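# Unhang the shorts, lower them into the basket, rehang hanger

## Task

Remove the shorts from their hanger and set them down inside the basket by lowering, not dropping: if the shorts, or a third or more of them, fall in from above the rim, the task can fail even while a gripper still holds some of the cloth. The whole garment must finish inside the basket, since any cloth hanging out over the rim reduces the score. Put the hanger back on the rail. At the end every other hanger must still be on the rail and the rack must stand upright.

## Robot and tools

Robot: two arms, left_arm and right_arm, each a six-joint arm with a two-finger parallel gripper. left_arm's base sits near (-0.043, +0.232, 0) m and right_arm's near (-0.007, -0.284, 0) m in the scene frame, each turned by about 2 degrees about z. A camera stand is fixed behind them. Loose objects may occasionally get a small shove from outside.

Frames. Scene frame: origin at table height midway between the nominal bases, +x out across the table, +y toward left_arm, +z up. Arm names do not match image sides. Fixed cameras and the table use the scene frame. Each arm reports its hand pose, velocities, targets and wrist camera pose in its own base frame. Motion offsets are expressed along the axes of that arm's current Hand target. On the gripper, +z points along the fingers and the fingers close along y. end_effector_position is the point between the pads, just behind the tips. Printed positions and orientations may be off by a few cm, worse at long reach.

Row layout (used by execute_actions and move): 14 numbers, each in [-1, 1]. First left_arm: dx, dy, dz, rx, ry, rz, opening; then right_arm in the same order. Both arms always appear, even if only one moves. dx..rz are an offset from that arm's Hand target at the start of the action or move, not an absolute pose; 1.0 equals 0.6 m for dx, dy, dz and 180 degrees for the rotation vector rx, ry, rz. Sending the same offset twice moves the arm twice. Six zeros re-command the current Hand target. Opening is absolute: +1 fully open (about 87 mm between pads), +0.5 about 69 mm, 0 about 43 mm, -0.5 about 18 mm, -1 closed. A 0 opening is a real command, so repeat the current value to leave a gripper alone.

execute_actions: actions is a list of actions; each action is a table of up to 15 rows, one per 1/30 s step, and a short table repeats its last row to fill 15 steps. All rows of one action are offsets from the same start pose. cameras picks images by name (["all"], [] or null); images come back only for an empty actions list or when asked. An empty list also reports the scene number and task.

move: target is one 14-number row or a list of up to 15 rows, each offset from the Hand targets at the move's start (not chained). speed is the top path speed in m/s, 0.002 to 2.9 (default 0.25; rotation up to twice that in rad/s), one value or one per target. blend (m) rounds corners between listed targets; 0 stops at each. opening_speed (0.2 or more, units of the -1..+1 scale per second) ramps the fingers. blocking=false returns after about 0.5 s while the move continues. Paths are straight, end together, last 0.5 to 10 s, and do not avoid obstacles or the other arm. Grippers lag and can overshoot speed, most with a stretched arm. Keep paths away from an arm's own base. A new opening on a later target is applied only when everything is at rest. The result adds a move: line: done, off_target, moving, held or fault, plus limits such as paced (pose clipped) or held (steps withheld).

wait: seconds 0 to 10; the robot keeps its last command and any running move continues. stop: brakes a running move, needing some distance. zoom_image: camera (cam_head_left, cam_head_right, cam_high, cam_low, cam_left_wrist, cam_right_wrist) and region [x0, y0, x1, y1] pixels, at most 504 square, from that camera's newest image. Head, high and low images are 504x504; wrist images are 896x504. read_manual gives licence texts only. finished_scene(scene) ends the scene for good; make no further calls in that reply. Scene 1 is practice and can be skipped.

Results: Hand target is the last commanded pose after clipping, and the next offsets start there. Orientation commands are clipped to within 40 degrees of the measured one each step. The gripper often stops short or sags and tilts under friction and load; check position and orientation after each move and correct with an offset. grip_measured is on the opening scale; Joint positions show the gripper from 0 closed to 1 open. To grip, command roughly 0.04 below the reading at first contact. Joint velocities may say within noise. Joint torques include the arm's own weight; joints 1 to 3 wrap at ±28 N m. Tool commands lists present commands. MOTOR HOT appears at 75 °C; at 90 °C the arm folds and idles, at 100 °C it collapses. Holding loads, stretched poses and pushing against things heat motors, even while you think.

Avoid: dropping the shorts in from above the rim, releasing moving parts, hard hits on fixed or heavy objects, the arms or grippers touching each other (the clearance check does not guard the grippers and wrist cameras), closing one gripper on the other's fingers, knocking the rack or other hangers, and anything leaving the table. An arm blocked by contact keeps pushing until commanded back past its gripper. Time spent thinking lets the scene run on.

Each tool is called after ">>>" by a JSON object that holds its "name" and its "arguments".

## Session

>>> {"name": "execute_actions", "arguments": {"actions": []}}

Scene clock: 0.00 s.
left_arm: end_effector_position=(+0.1464, +0.0000, +0.0785) grip_measured=+1.000 end_effector_quat_wxyz=(+0.383, +0.000, +0.924, +0.000) | right_arm: end_effector_position=(+0.1464, +0.0000, +0.0785) grip_measured=+0.969 end_effector_quat_wxyz=(+0.383, +0.000, +0.924, +0.000)
Joint positions: left_arm=[0 0.283 0.438 -0.94 0 0 1] | right_arm=[0 0.283 0.438 -0.94 0 0 0.984]
Joint velocities: within noise
Joint torques (N m): no reading
Heat: left arm: 39 °C; right arm: 39 °C.
Hand target: left_arm +0.1459, +0.0000, +0.0798; +0.382, +0.000, +0.924, +0.000 | right_arm +0.1468, +0.0000, +0.0807; +0.385, +0.000, +0.923, +0.000
Tool commands: left_gripper/opening=+1.0 right_gripper/opening=+1.0

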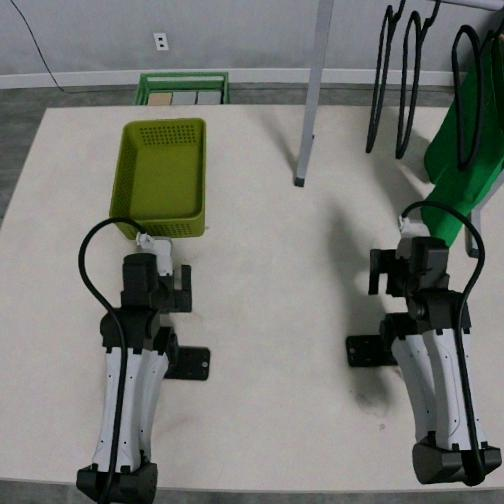

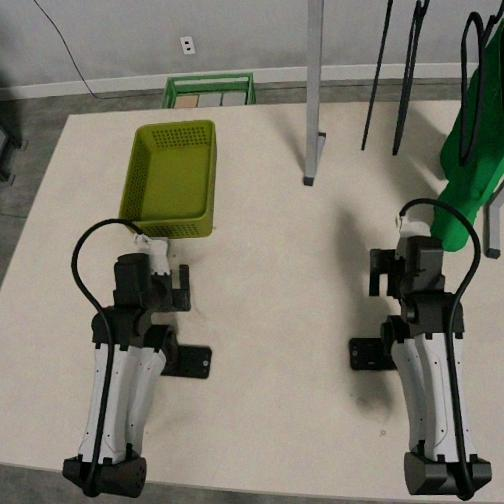

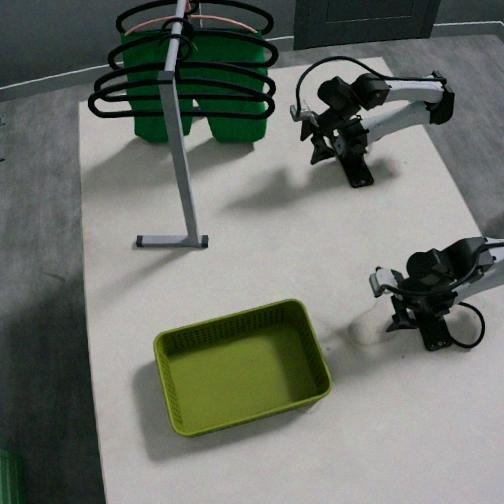

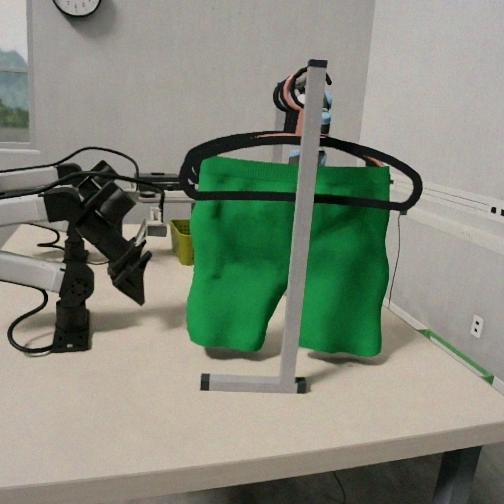

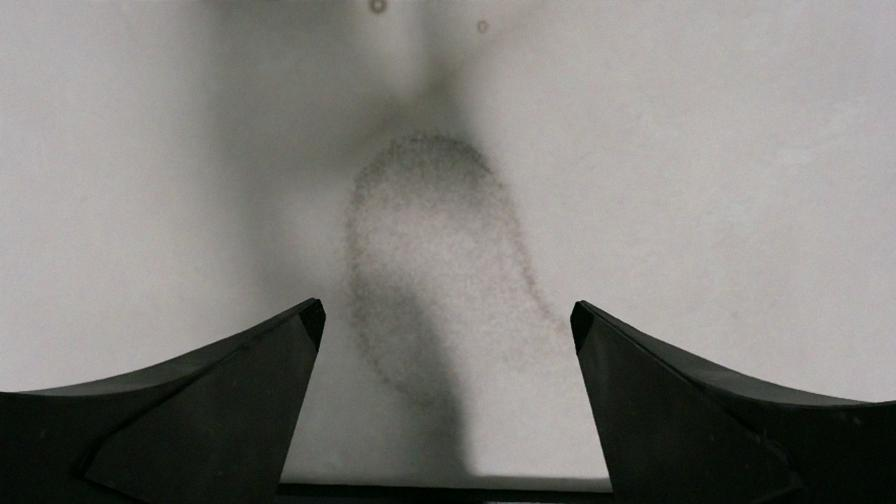

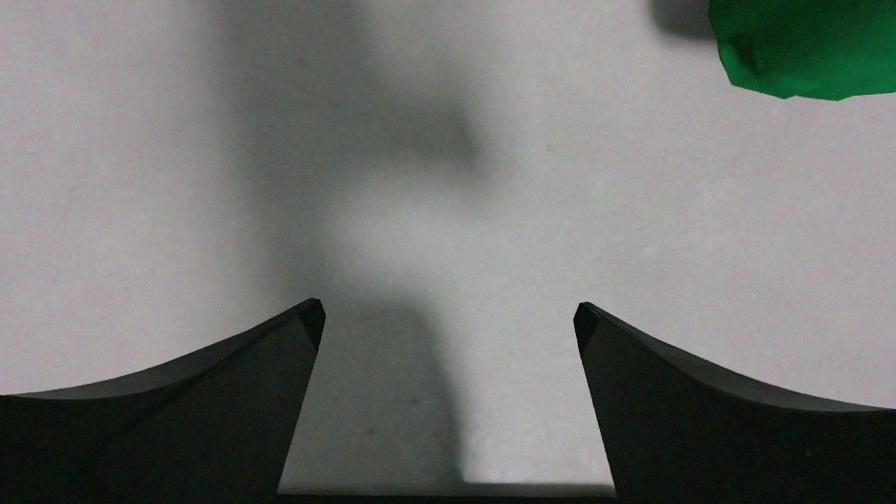

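>>> {"name": "move", "arguments": {"target": [[-0.205,-0.05,-0.078,0,0,0,0.7,-0.168,-0.083,-0.161,0,-0.12,0,0.7],[-0.464,-0.11,0.252,-0.035,0,-0.035,0.7,-0.188,-0.172,-0.141,0.116,-0.247,0.048,0.7]], "blend": [0.03,0], "cameras": ["all"]}}

Scene clock: 19.30 s.
left_arm: end_effector_position=(+0.4425, -0.0692, +0.1617) grip_measured=+0.700 end_effector_quat_wxyz=(+0.371, -0.059, +0.926, +0.027) | right_arm: end_effector_position=(+0.1659, -0.1024, +0.2202) grip_measured=+0.700 end_effector_quat_wxyz=(+0.694, +0.136, +0.695, -0.130)
Joint positions: left_arm=[-0.229 1.723 1.475 -0.593 -0.249 -0.26 0.85] | right_arm=[-1.497 0.024 0.386 -0.369 -1.118 0.002 0.85]
Joint torques (N m): left_arm=[0.69 -7.46 9.84 1.44 -0.34 -0.18] | right_arm=[0.87 2.21 5.56 1.73 0.15 0.19]
Heat: left arm: 42 °C; right arm: 42 °C.
Hand target: left_arm +0.4498, -0.0660, +0.1694; +0.381, -0.072, +0.921, +0.030 | right_arm +0.1661, -0.1032, +0.2204; +0.696, +0.135, +0.692, -0.135
Off the commanded pose: left_arm 0.011 m, 2 deg | right_arm 0.001 m, 1 deg.
move: off_target (left_arm)

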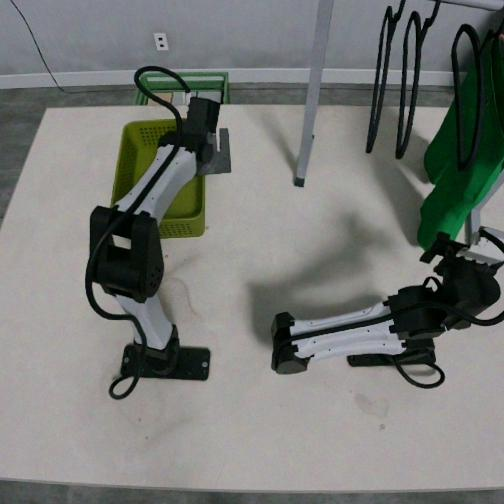

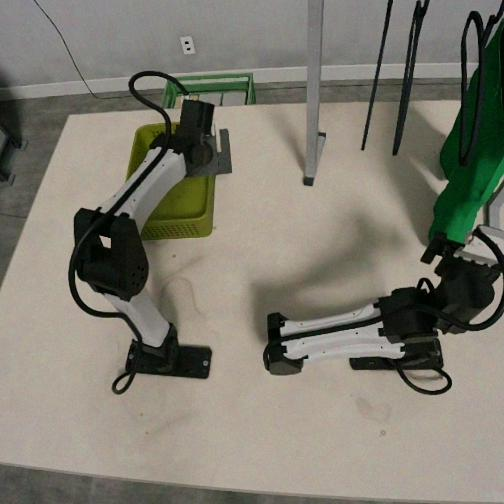

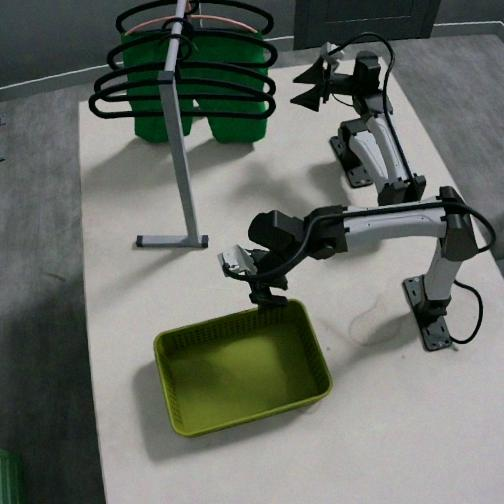

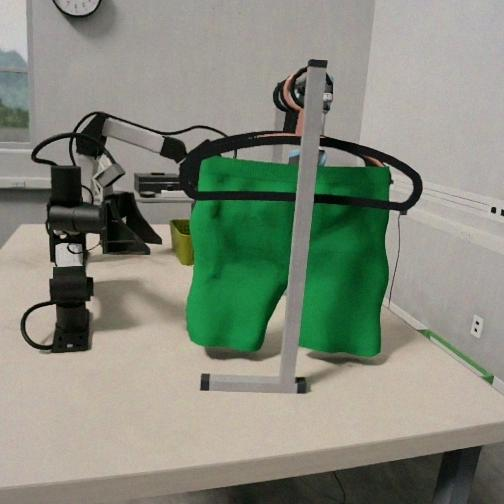

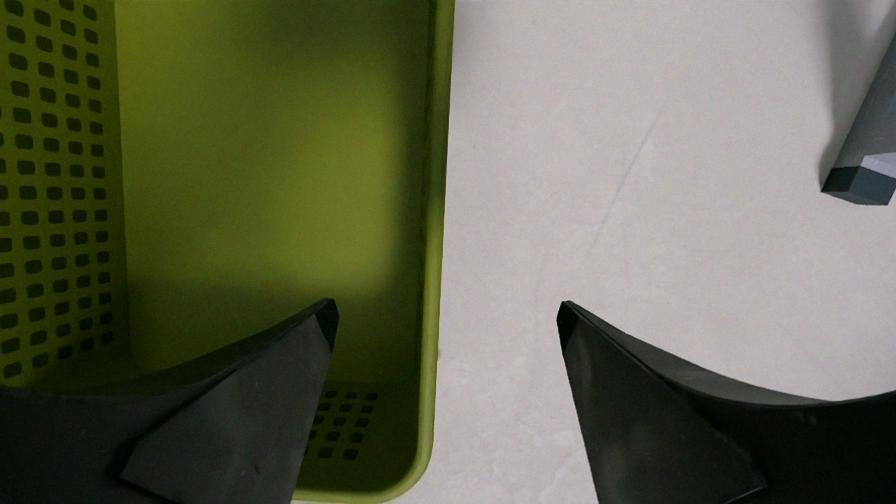

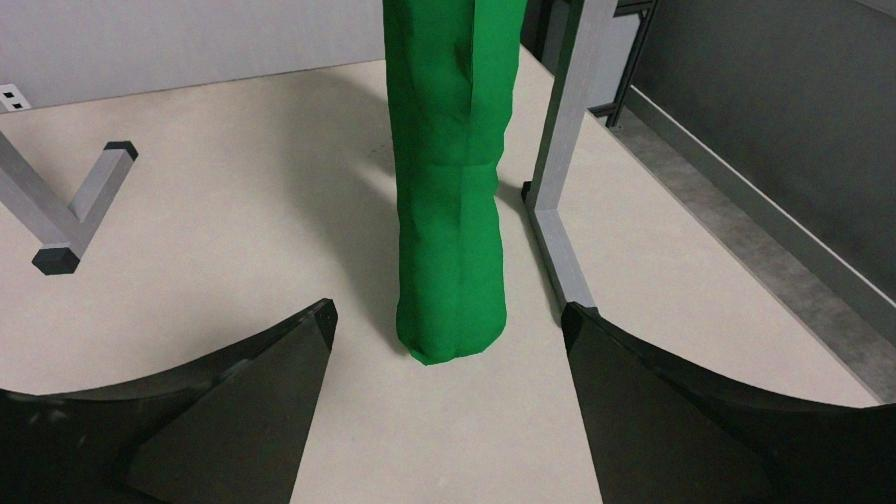

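>>> {"name": "move", "arguments": {"target": [0.112,0.013,0.112,0,0,0,0.7, 0,-0.025,0.225,0,0,0,0.7], "speed": 0.15, "cameras": ["cam_low","cam_left_wrist","cam_right_wrist"]}}

Scene clock: 39.47 s.
left_arm: end_effector_position=(+0.4509, -0.0618, +0.0831) grip_measured=+0.700 end_effector_quat_wxyz=(+0.388, -0.070, +0.918, +0.026) | right_arm: end_effector_position=(+0.2819, -0.1650, +0.2075) grip_measured=+0.700 end_effector_quat_wxyz=(+0.686, +0.141, +0.702, -0.126)
Joint positions: left_arm=[-0.208 1.775 1.197 -0.225 -0.249 -0.26 0.85] | right_arm=[-0.701 0.792 0.37 0.394 -0.321 0.008 0.85]
Joint torques (N m): left_arm=[0.65 -7.64 5.76 1.58 -0.22 -0.02] | right_arm=[0.87 -0.05 10.18 2.07 0.15 0.06]
Heat: left arm: 45 °C; right arm: 43 °C.
Hand target: left_arm +0.4485, -0.0582, +0.0744; +0.381, -0.072, +0.921, +0.030 | right_arm +0.2856, -0.1678, +0.2211; +0.696, +0.135, +0.692, -0.135
Off the commanded pose: left_arm 0.010 m, 1 deg | right_arm 0.014 m, 2 deg.
move: off_target (right_arm)
Images, in order (width x height): cam_low 504x504, cam_left_wrist 896x504, cam_right_wrist 896x504.

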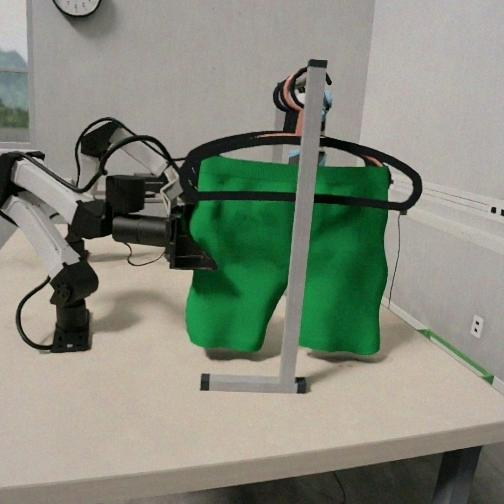

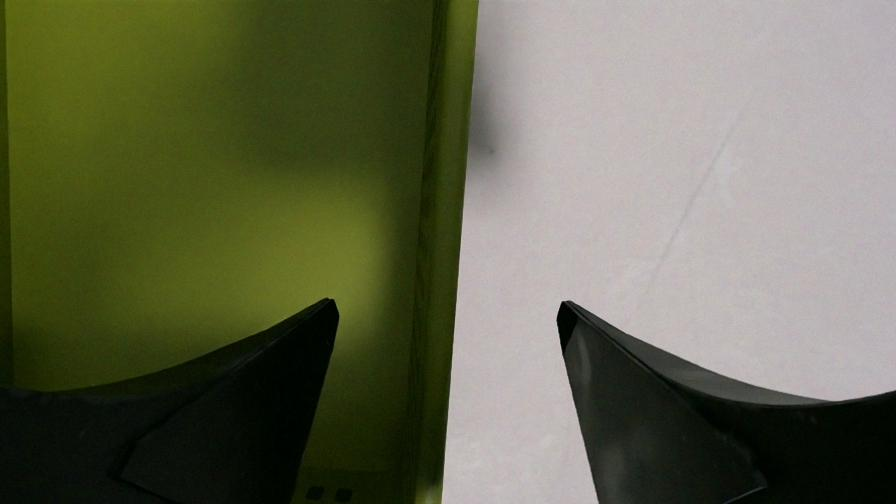

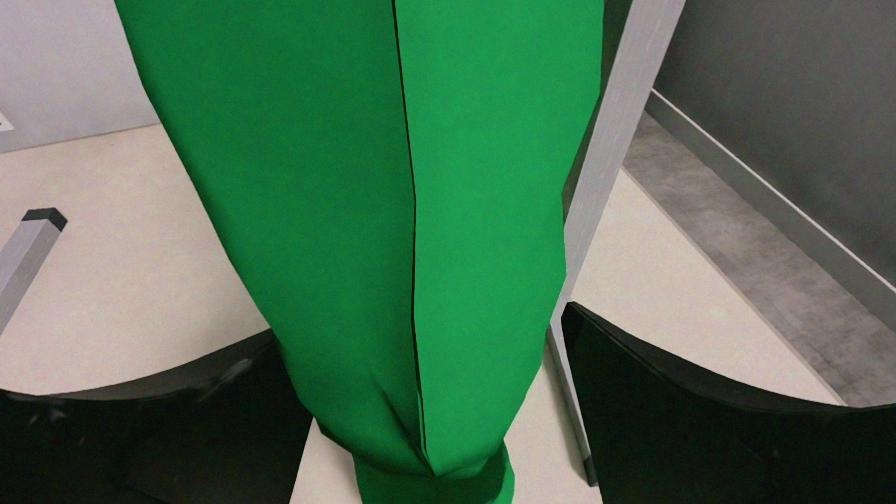

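>>> {"name": "move", "arguments": {"target": [[0.035,-0.005,0.035,0,0,0,0.7, 0,0.015,0.02,0,0,0,0.7],[0.035,-0.005,0.035,0,0,0,-0.95, 0,0.015,0.02,0,0,0,-1]], "speed": 0.12, "opening_speed": 1.5, "cameras": ["cam_left_wrist","cam_right_wrist"]}}

Scene clock: 48.57 s.
left_arm: end_effector_position=(+0.4538, -0.0557, +0.0573) grip_measured=-0.082 end_effector_quat_wxyz=(+0.394, -0.077, +0.915, +0.039) | right_arm: end_effector_position=(+0.2964, -0.1613, +0.2089) grip_measured=-0.957 end_effector_quat_wxyz=(+0.688, +0.140, +0.701, -0.127)
Joint positions: left_arm=[-0.205 1.818 1.134 -0.11 -0.278 -0.258 0.459] | right_arm=[-0.628 0.849 0.387 0.439 -0.248 0.008 0.022]
Joint torques (N m): left_arm=[-0.32 -7.35 5.42 1.57 -0.01 -0.11] | right_arm=[0.8 -0.29 10.13 2.06 0.15 0.06]
Heat: left arm: 44 °C; right arm: 44 °C.
Hand target: left_arm +0.4489, -0.0612, +0.0446; +0.381, -0.072, +0.921, +0.030 | right_arm +0.3001, -0.1639, +0.2213; +0.696, +0.135, +0.692, -0.135
Off the commanded pose: left_arm 0.015 m, 2 deg | right_arm 0.013 m, 2 deg.
move: off_target (left_arm, right_arm); target 2's new opening was sent with right_arm's hand 0.014 m and 2 deg from that target
Images, in order (width x height): cam_left_wrist 896x504, cam_right_wrist 896x504.

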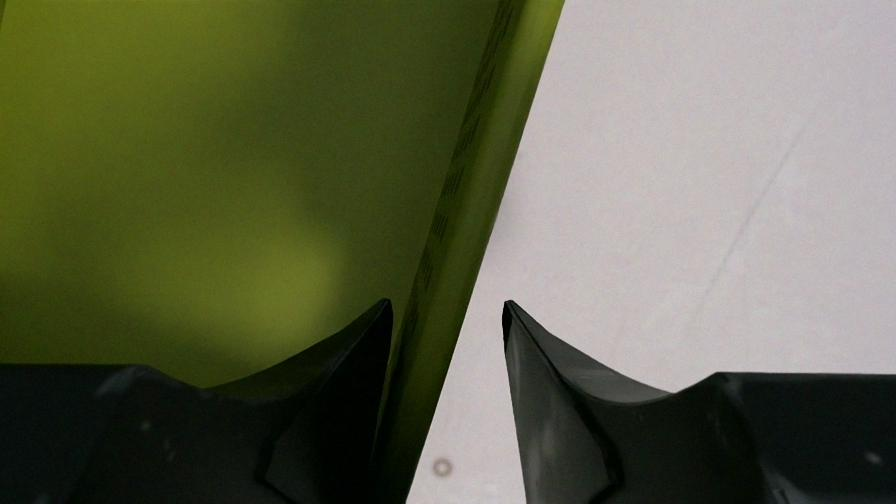

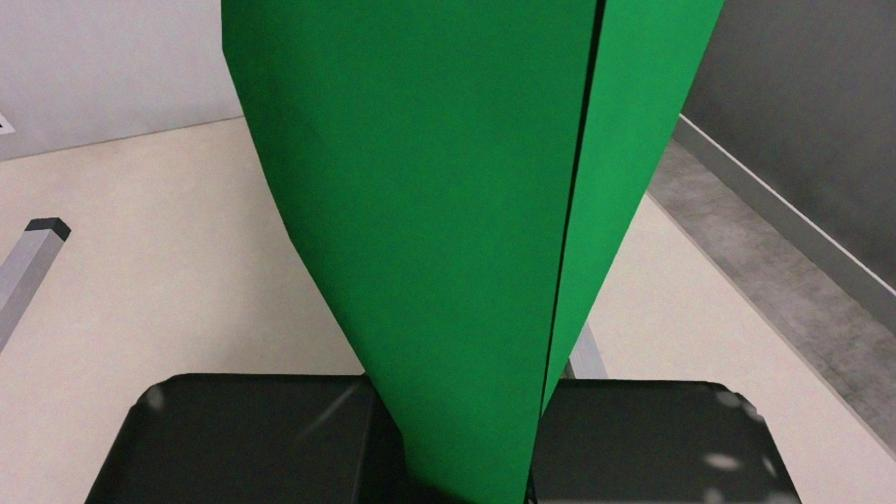

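>>> {"name": "move", "arguments": {"target": [0.245,-0.355,-0.292,0,0,0,-0.95, 0.1,0,-0.05,0,0,0,-1], "speed": 0.13, "cameras": ["all"]}}

Scene clock: 56.73 s.
left_arm: end_effector_position=(+0.2530, -0.2991, +0.0598) grip_measured=-0.095 end_effector_quat_wxyz=(+0.377, -0.056, +0.924, +0.040) | right_arm: end_effector_position=(+0.2733, -0.1520, +0.1533) grip_measured=-0.957 end_effector_quat_wxyz=(+0.685, +0.144, +0.702, -0.128)
Joint positions: left_arm=[-1.1 1.86 1.29 -0.713 -0.733 -1.109 0.453] | right_arm=[-0.661 0.802 0.149 0.623 -0.274 0.008 0.022]
Joint torques (N m): left_arm=[0.1 -7.6 9.07 0.64 -0.5 -0.33] | right_arm=[-0.53 -1.4 7.12 2.19 -0.09 0.06]
Heat: left arm: 44 °C; right arm: 45 °C.
Hand target: left_arm +0.2569, -0.3069, +0.0647; +0.381, -0.072, +0.921, +0.030 | right_arm +0.2726, -0.1527, +0.1610; +0.696, +0.135, +0.692, -0.135
Off the commanded pose: left_arm 0.010 m, 2 deg | right_arm 0.008 m, 2 deg.
move: done

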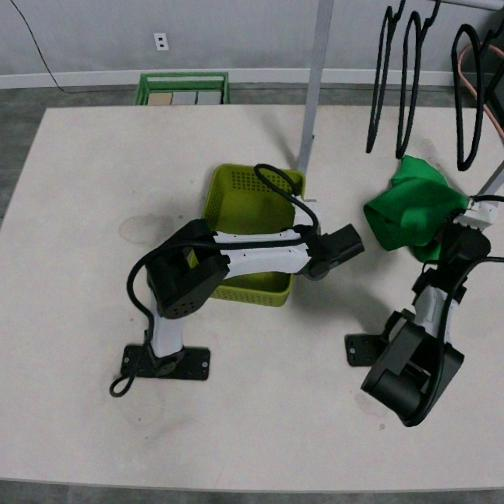

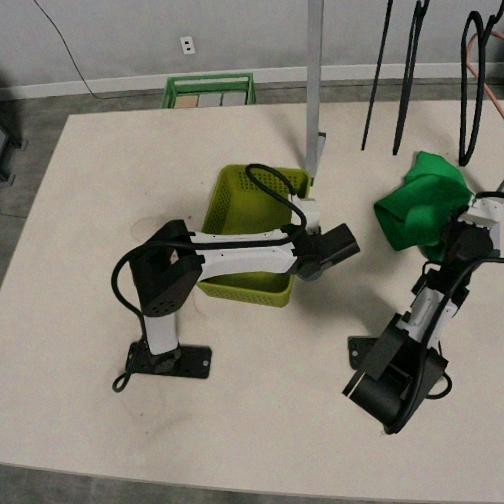

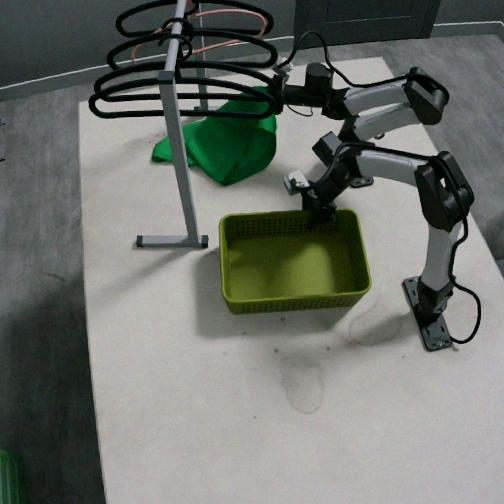

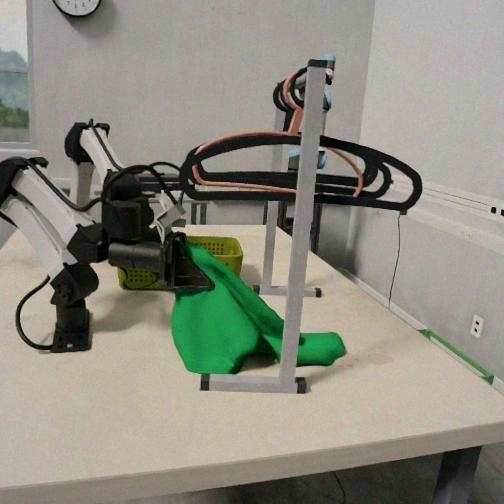

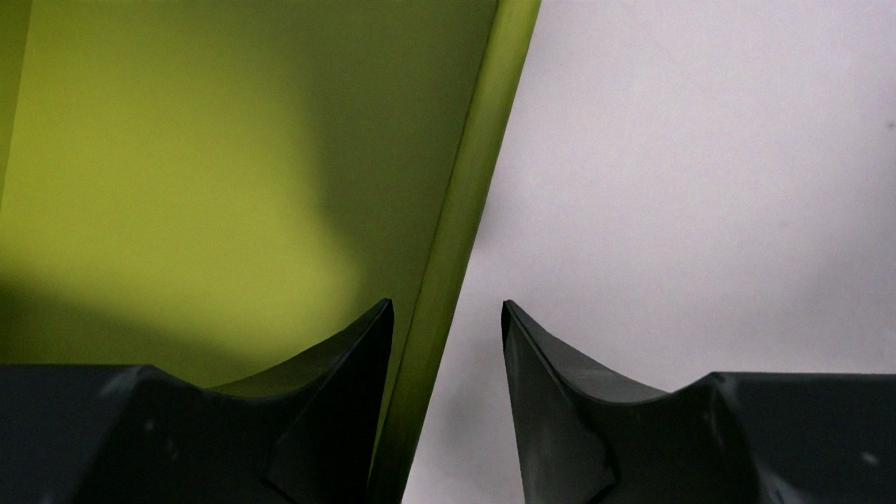

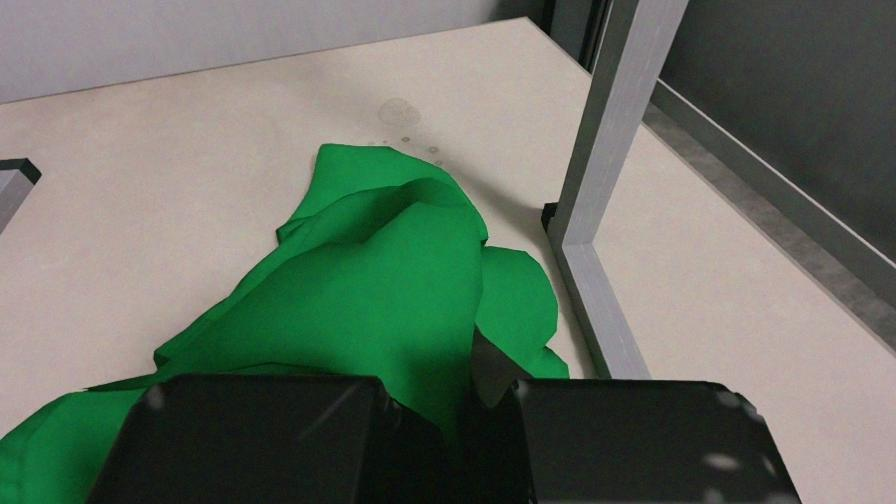

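>>> {"name": "move", "arguments": {"target": [[0,0,0,0,0,0,0.5, 0,0,0,0,0,0,-1],[0,0,0,0,0,0,0.5, -0.083,0,-0.133,0,0,0,-1],[-0.2,0,-0.2,0,0,0,0.5, -0.45,0,-0.133,0,0,0,-1]], "speed": 0.15, "blend": [0,0.02,0], "cameras": ["cam_high","cam_low","cam_head_left"]}}

Scene clock: 68.33 s.
left_arm: end_effector_position=(+0.2559, -0.3053, +0.2322) grip_measured=+0.500 end_effector_quat_wxyz=(+0.380, -0.066, +0.922, +0.030) | right_arm: end_effector_position=(+0.1977, -0.1237, +0.4177) grip_measured=-0.957 end_effector_quat_wxyz=(+0.687, +0.149, +0.700, -0.125)
Joint positions: left_arm=[-1.1 1.887 2.021 -1.402 -0.733 -1.126 0.75] | right_arm=[-1.022 0.707 1.268 -0.593 -0.632 0.011 0.022]
Joint torques (N m): left_arm=[0.1 -7.56 8.39 0.61 -0.5 -0.17] | right_arm=[-0.34 2.07 8.08 2 -0.1 0.05]
Heat: left arm: 46 °C; right arm: 47 °C.
Hand target: left_arm +0.2570, -0.3070, +0.2345; +0.381, -0.072, +0.921, +0.030 | right_arm +0.1973, -0.1226, +0.4305; +0.696, +0.135, +0.692, -0.135
Off the commanded pose: left_arm 0.003 m, 1 deg | right_arm 0.013 m, 2 deg.
move: off_target (right_arm)
Images, in order (width x height): cam_head_left 504x504, cam_high 504x504, cam_low 504x504.

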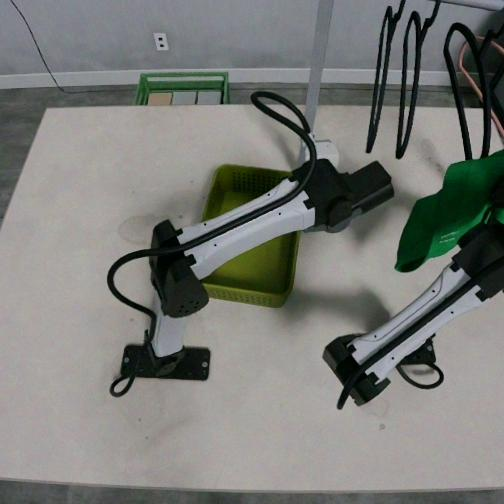

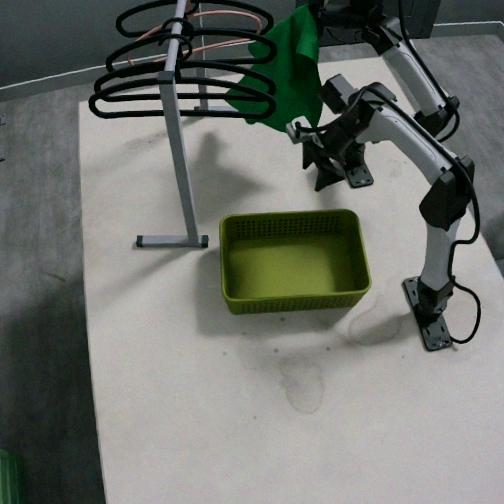

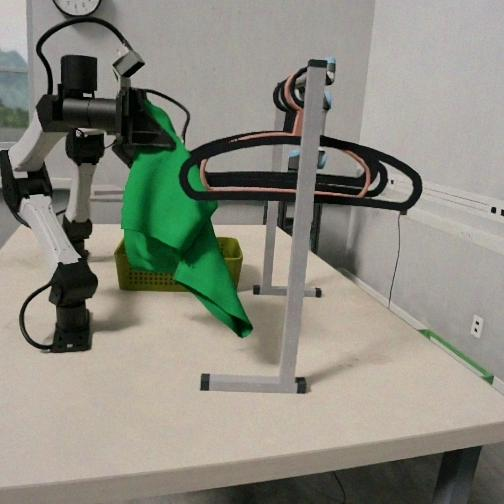

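>>> {"name": "move", "arguments": {"target": [[-0.092,0.685,-0.073,0,0,0,0.5, -0.083,0.424,-0.165,-0.233,0,0,-1],[-0.092,0.685,-0.073,0,0,0,0.5, -0.14,0.798,-0.172,-0.372,0,0,-1]], "speed": 0.16, "blend": [0.04,0], "cameras": ["all"]}}

Scene clock: 81.43 s.
left_arm: end_effector_position=(+0.2017, +0.1012, +0.2994) grip_measured=+0.500 end_effector_quat_wxyz=(+0.378, -0.078, +0.922, +0.032) | right_arm: end_effector_position=(+0.2796, +0.3605, +0.4977) grip_measured=-0.957 end_effector_quat_wxyz=(+0.641, -0.280, +0.667, +0.257)
Joint positions: left_arm=[0.663 1.088 1.546 -1.315 0.34 0.367 0.75] | right_arm=[0.993 1.602 2.12 -0.565 0.213 -0.006 0.022]
Joint torques (N m): left_arm=[0.73 -0.75 7.99 1.25 0.18 0.12] | right_arm=[-0.49 -4.82 8.88 2.19 -0.09 0.11]
Heat: left arm: 46 °C; right arm: 48 °C.
Hand target: left_arm +0.2013, +0.1003, +0.3046; +0.381, -0.072, +0.921, +0.030 | right_arm +0.2807, +0.3600, +0.5148; +0.655, -0.271, +0.652, +0.269
Off the commanded pose: left_arm 0.005 m, 1 deg | right_arm 0.017 m, 3 deg.
move: off_target (right_arm)

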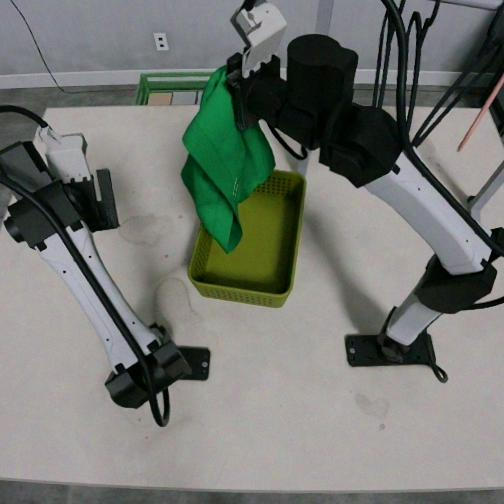

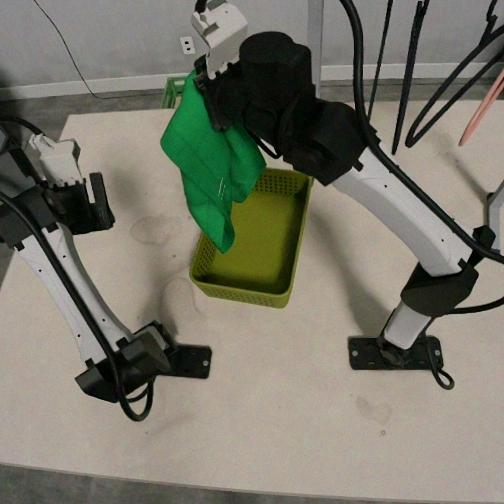

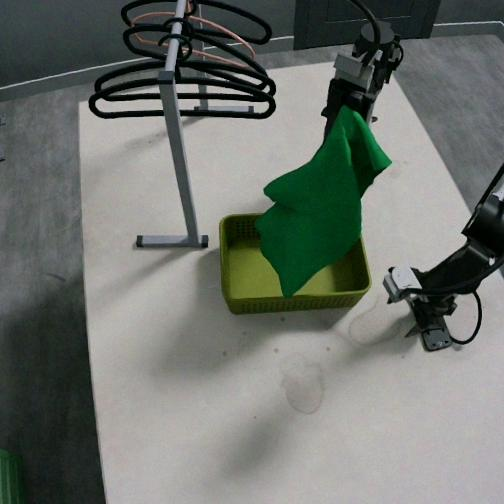

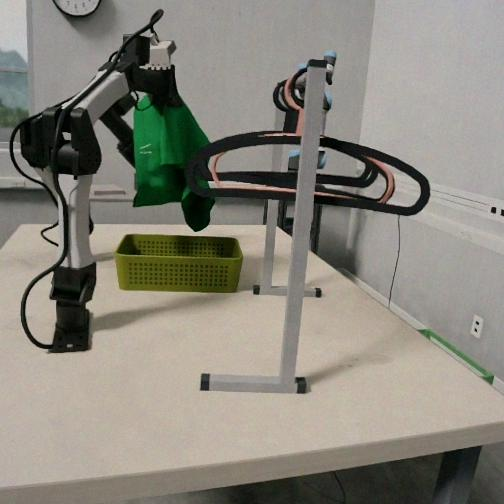

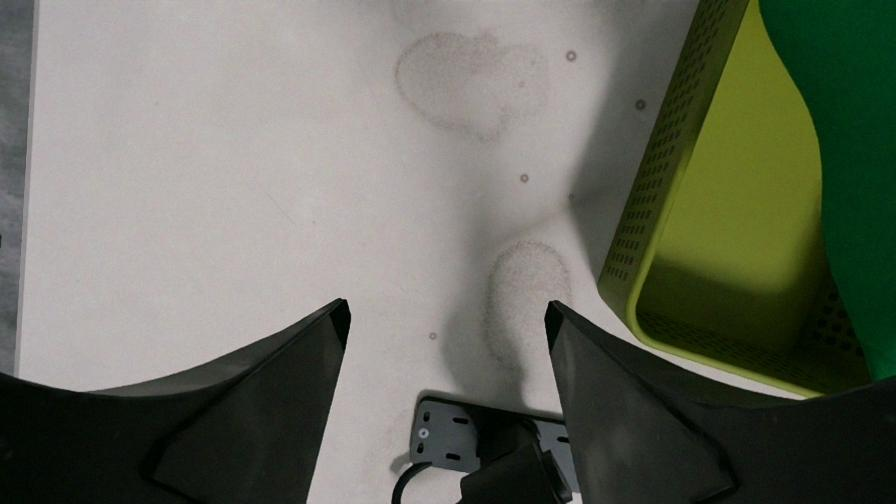

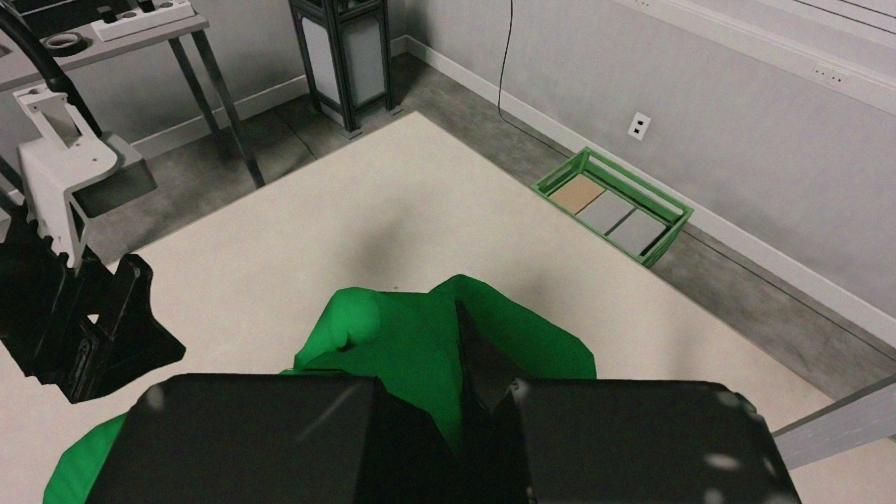

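>>> {"name": "move", "arguments": {"target": [[0,0,0,0,0,0,0.5, 0,-0.07,-0.06,0,0,0,-1],[0,0,0,0,0,0,0.5, 0.44,-0.07,-0.06,0,0.22,0,-1]], "speed": 0.13, "blend": [0.02,0], "cameras": ["cam_high","cam_low","cam_right_wrist","cam_head_left"]}}

Scene clock: 95.80 s.
left_arm: end_effector_position=(+0.2017, +0.1012, +0.2994) grip_measured=+0.500 end_effector_quat_wxyz=(+0.378, -0.078, +0.922, +0.032) | right_arm: end_effector_position=(+0.2845, +0.3040, +0.2539) grip_measured=-0.957 end_effector_quat_wxyz=(+0.400, -0.351, +0.832, +0.157)
Joint positions: left_arm=[0.663 1.088 1.546 -1.315 0.34 0.367 0.75] | right_arm=[0.838 1.517 1.544 -0.71 0.049 0.015 0.022]
Joint torques (N m): left_arm=[0.75 -0.73 7.97 1.25 0.19 0.12] | right_arm=[-0.53 -5.09 7.39 1.81 -0.07 0.22]
Heat: left arm: 45 °C; right arm: 50 °C.
Hand target: left_arm +0.2013, +0.1003, +0.3046; +0.381, -0.072, +0.921, +0.030 | right_arm +0.2862, +0.3047, +0.2511; +0.396, -0.346, +0.835, +0.162
Off the commanded pose: left_arm 0.005 m, 1 deg | right_arm 0.004 m, 1 deg.
move: done
Images, in order (width x height): cam_head_left 504x504, cam_high 504x504, cam_low 504x504, cam_right_wrist 896x504.

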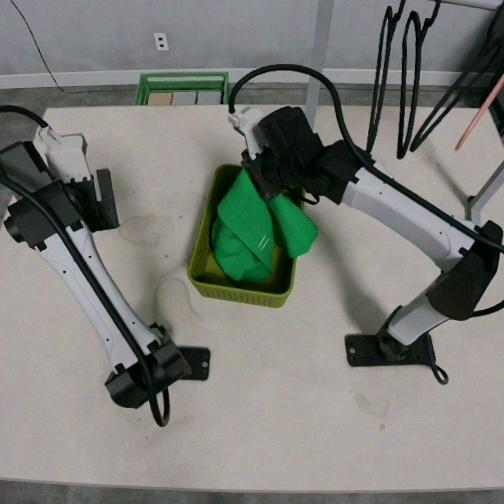

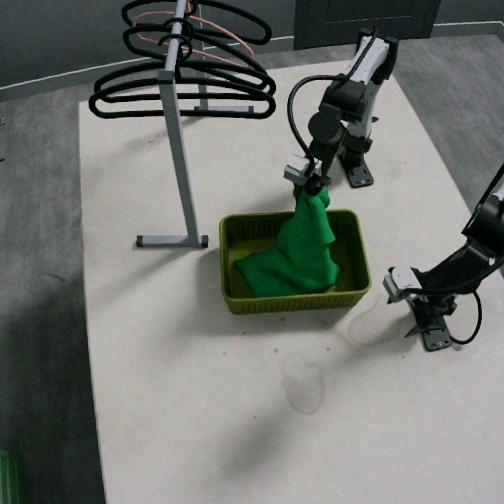

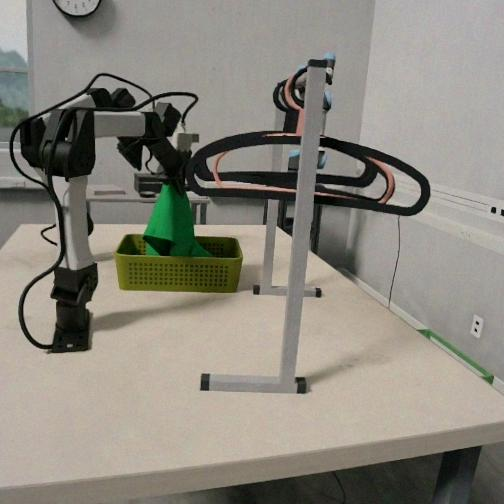

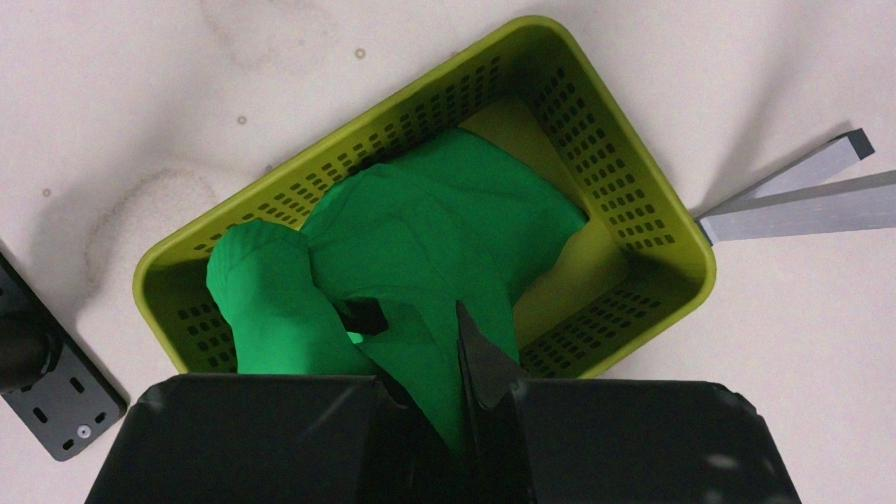

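>>> {"name": "move", "arguments": {"target": [[0,0,0,0,0,0,0.5, -0.068,0,0.051,0,0,0,-1],[0,0,0,0,0,0,0.5, 0.148,0,0.246,0,0,0,-1]], "speed": 0.13, "blend": [0.02,0], "cameras": ["cam_high","cam_low","cam_right_wrist","cam_head_left"]}}

Scene clock: 105.97 s.
left_arm: end_effector_position=(+0.2017, +0.1012, +0.2994) grip_measured=+0.500 end_effector_quat_wxyz=(+0.378, -0.078, +0.922, +0.032) | right_arm: end_effector_position=(+0.3249, +0.3456, +0.0947) grip_measured=-0.957 end_effector_quat_wxyz=(+0.398, -0.350, +0.833, +0.159)
Joint positions: left_arm=[0.663 1.088 1.546 -1.315 0.34 0.367 0.75] | right_arm=[0.83 1.765 1.17 -0.09 0.041 0.015 0.022]
Joint torques (N m): left_arm=[0.75 -0.73 7.98 1.25 0.18 0.13] | right_arm=[-0.66 -6.57 6.95 1.94 -0.06 0.16]
Heat: left arm: 44 °C; right arm: 48 °C.
Hand target: left_arm +0.2013, +0.1003, +0.3046; +0.381, -0.072, +0.921, +0.030 | right_arm +0.3276, +0.3450, +0.0887; +0.396, -0.346, +0.835, +0.162
Off the commanded pose: left_arm 0.005 m, 1 deg | right_arm 0.007 m, 1 deg.
move: done
Images, in order (width x height): cam_head_left 504x504, cam_high 504x504, cam_low 504x504, cam_right_wrist 896x504.

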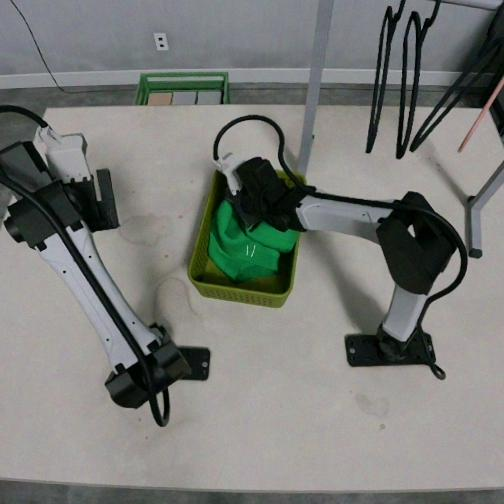

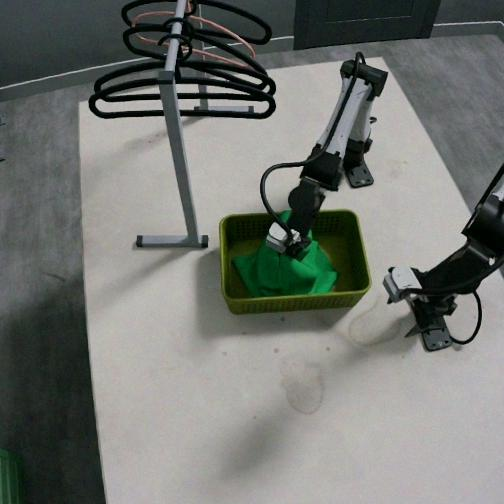

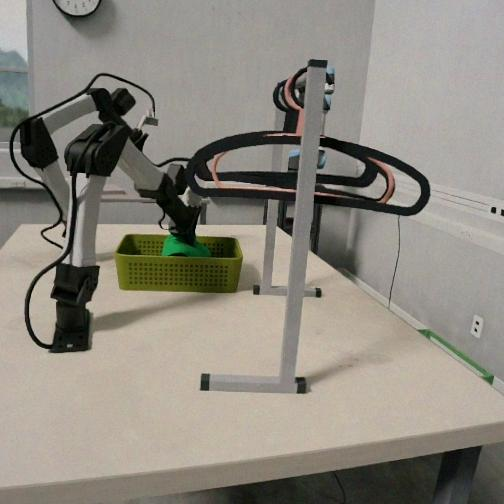

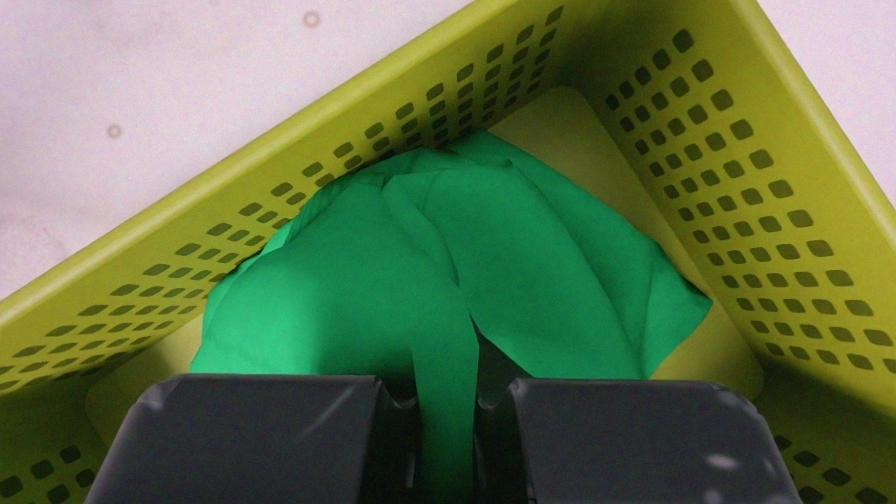

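>>> {"name": "move", "arguments": {"target": [[0,0,0,0,0,0,0.5, 0.031,0,0.028,0,0,0,-1],[0,0,0,0,0,0,0.5, 0.031,0,0.028,0,0,0,-0.1],[0,0,0,0,0,0,0.5, -0.23,0,-0.21,0,0,0,-0.1]], "speed": 0.13, "opening_speed": 1.0, "cameras": ["all"]}}

Scene clock: 115.53 s.
left_arm: end_effector_position=(+0.2017, +0.1012, +0.2994) grip_measured=+0.500 end_effector_quat_wxyz=(+0.378, -0.078, +0.922, +0.032) | right_arm: end_effector_position=(+0.3194, +0.3377, +0.2781) grip_measured=-0.100 end_effector_quat_wxyz=(+0.404, -0.348, +0.831, +0.161)
Joint positions: left_arm=[0.663 1.088 1.546 -1.315 0.34 0.367 0.75] | right_arm=[0.827 1.725 1.855 -0.803 0.041 0.015 0.45]
Joint torques (N m): left_arm=[0.73 -0.73 7.97 1.25 0.18 0.12] | right_arm=[-0.14 -5.87 8.98 1.63 -0.04 0.18]
Heat: left arm: 44 °C; right arm: 48 °C.
Hand target: left_arm +0.2013, +0.1003, +0.3046; +0.381, -0.072, +0.921, +0.030 | right_arm +0.3201, +0.3385, +0.2752; +0.396, -0.346, +0.835, +0.162
Off the commanded pose: left_arm 0.005 m, 1 deg | right_arm 0.003 m, 1 deg.
move: done

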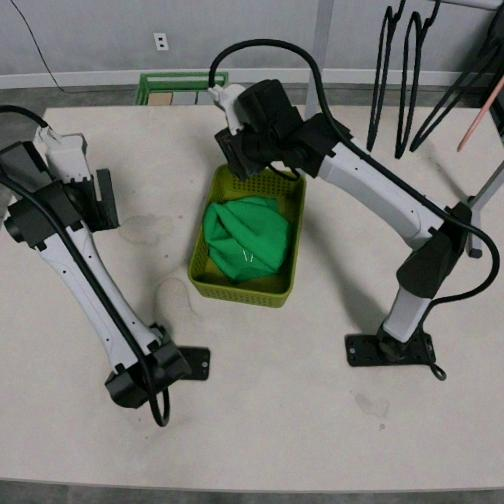

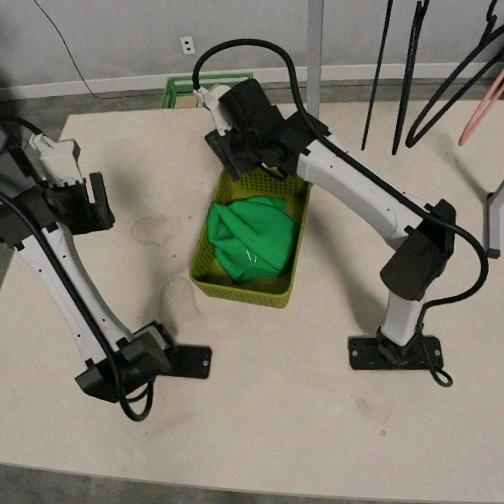

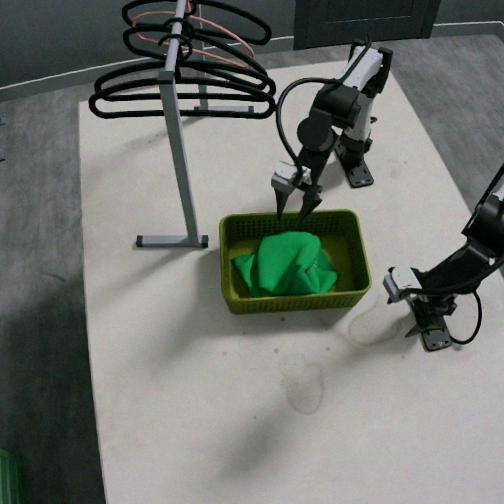

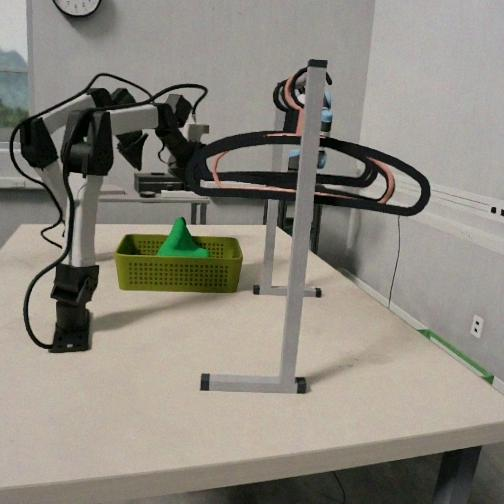

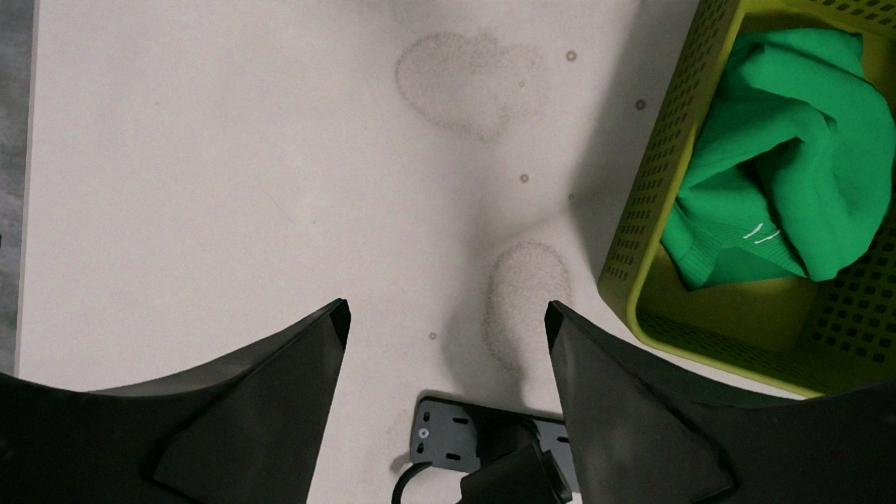

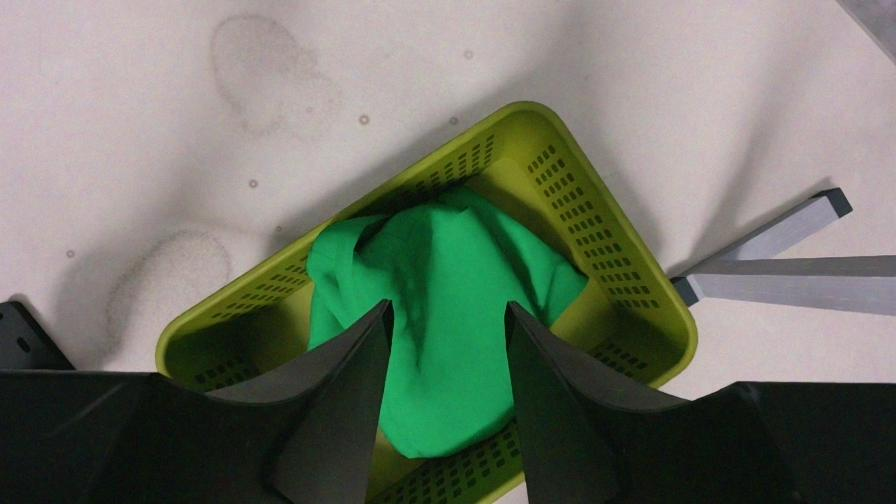

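>>> {"name": "finished_scene", "arguments": {"scene": 2}}

The scene is finished: the task was done.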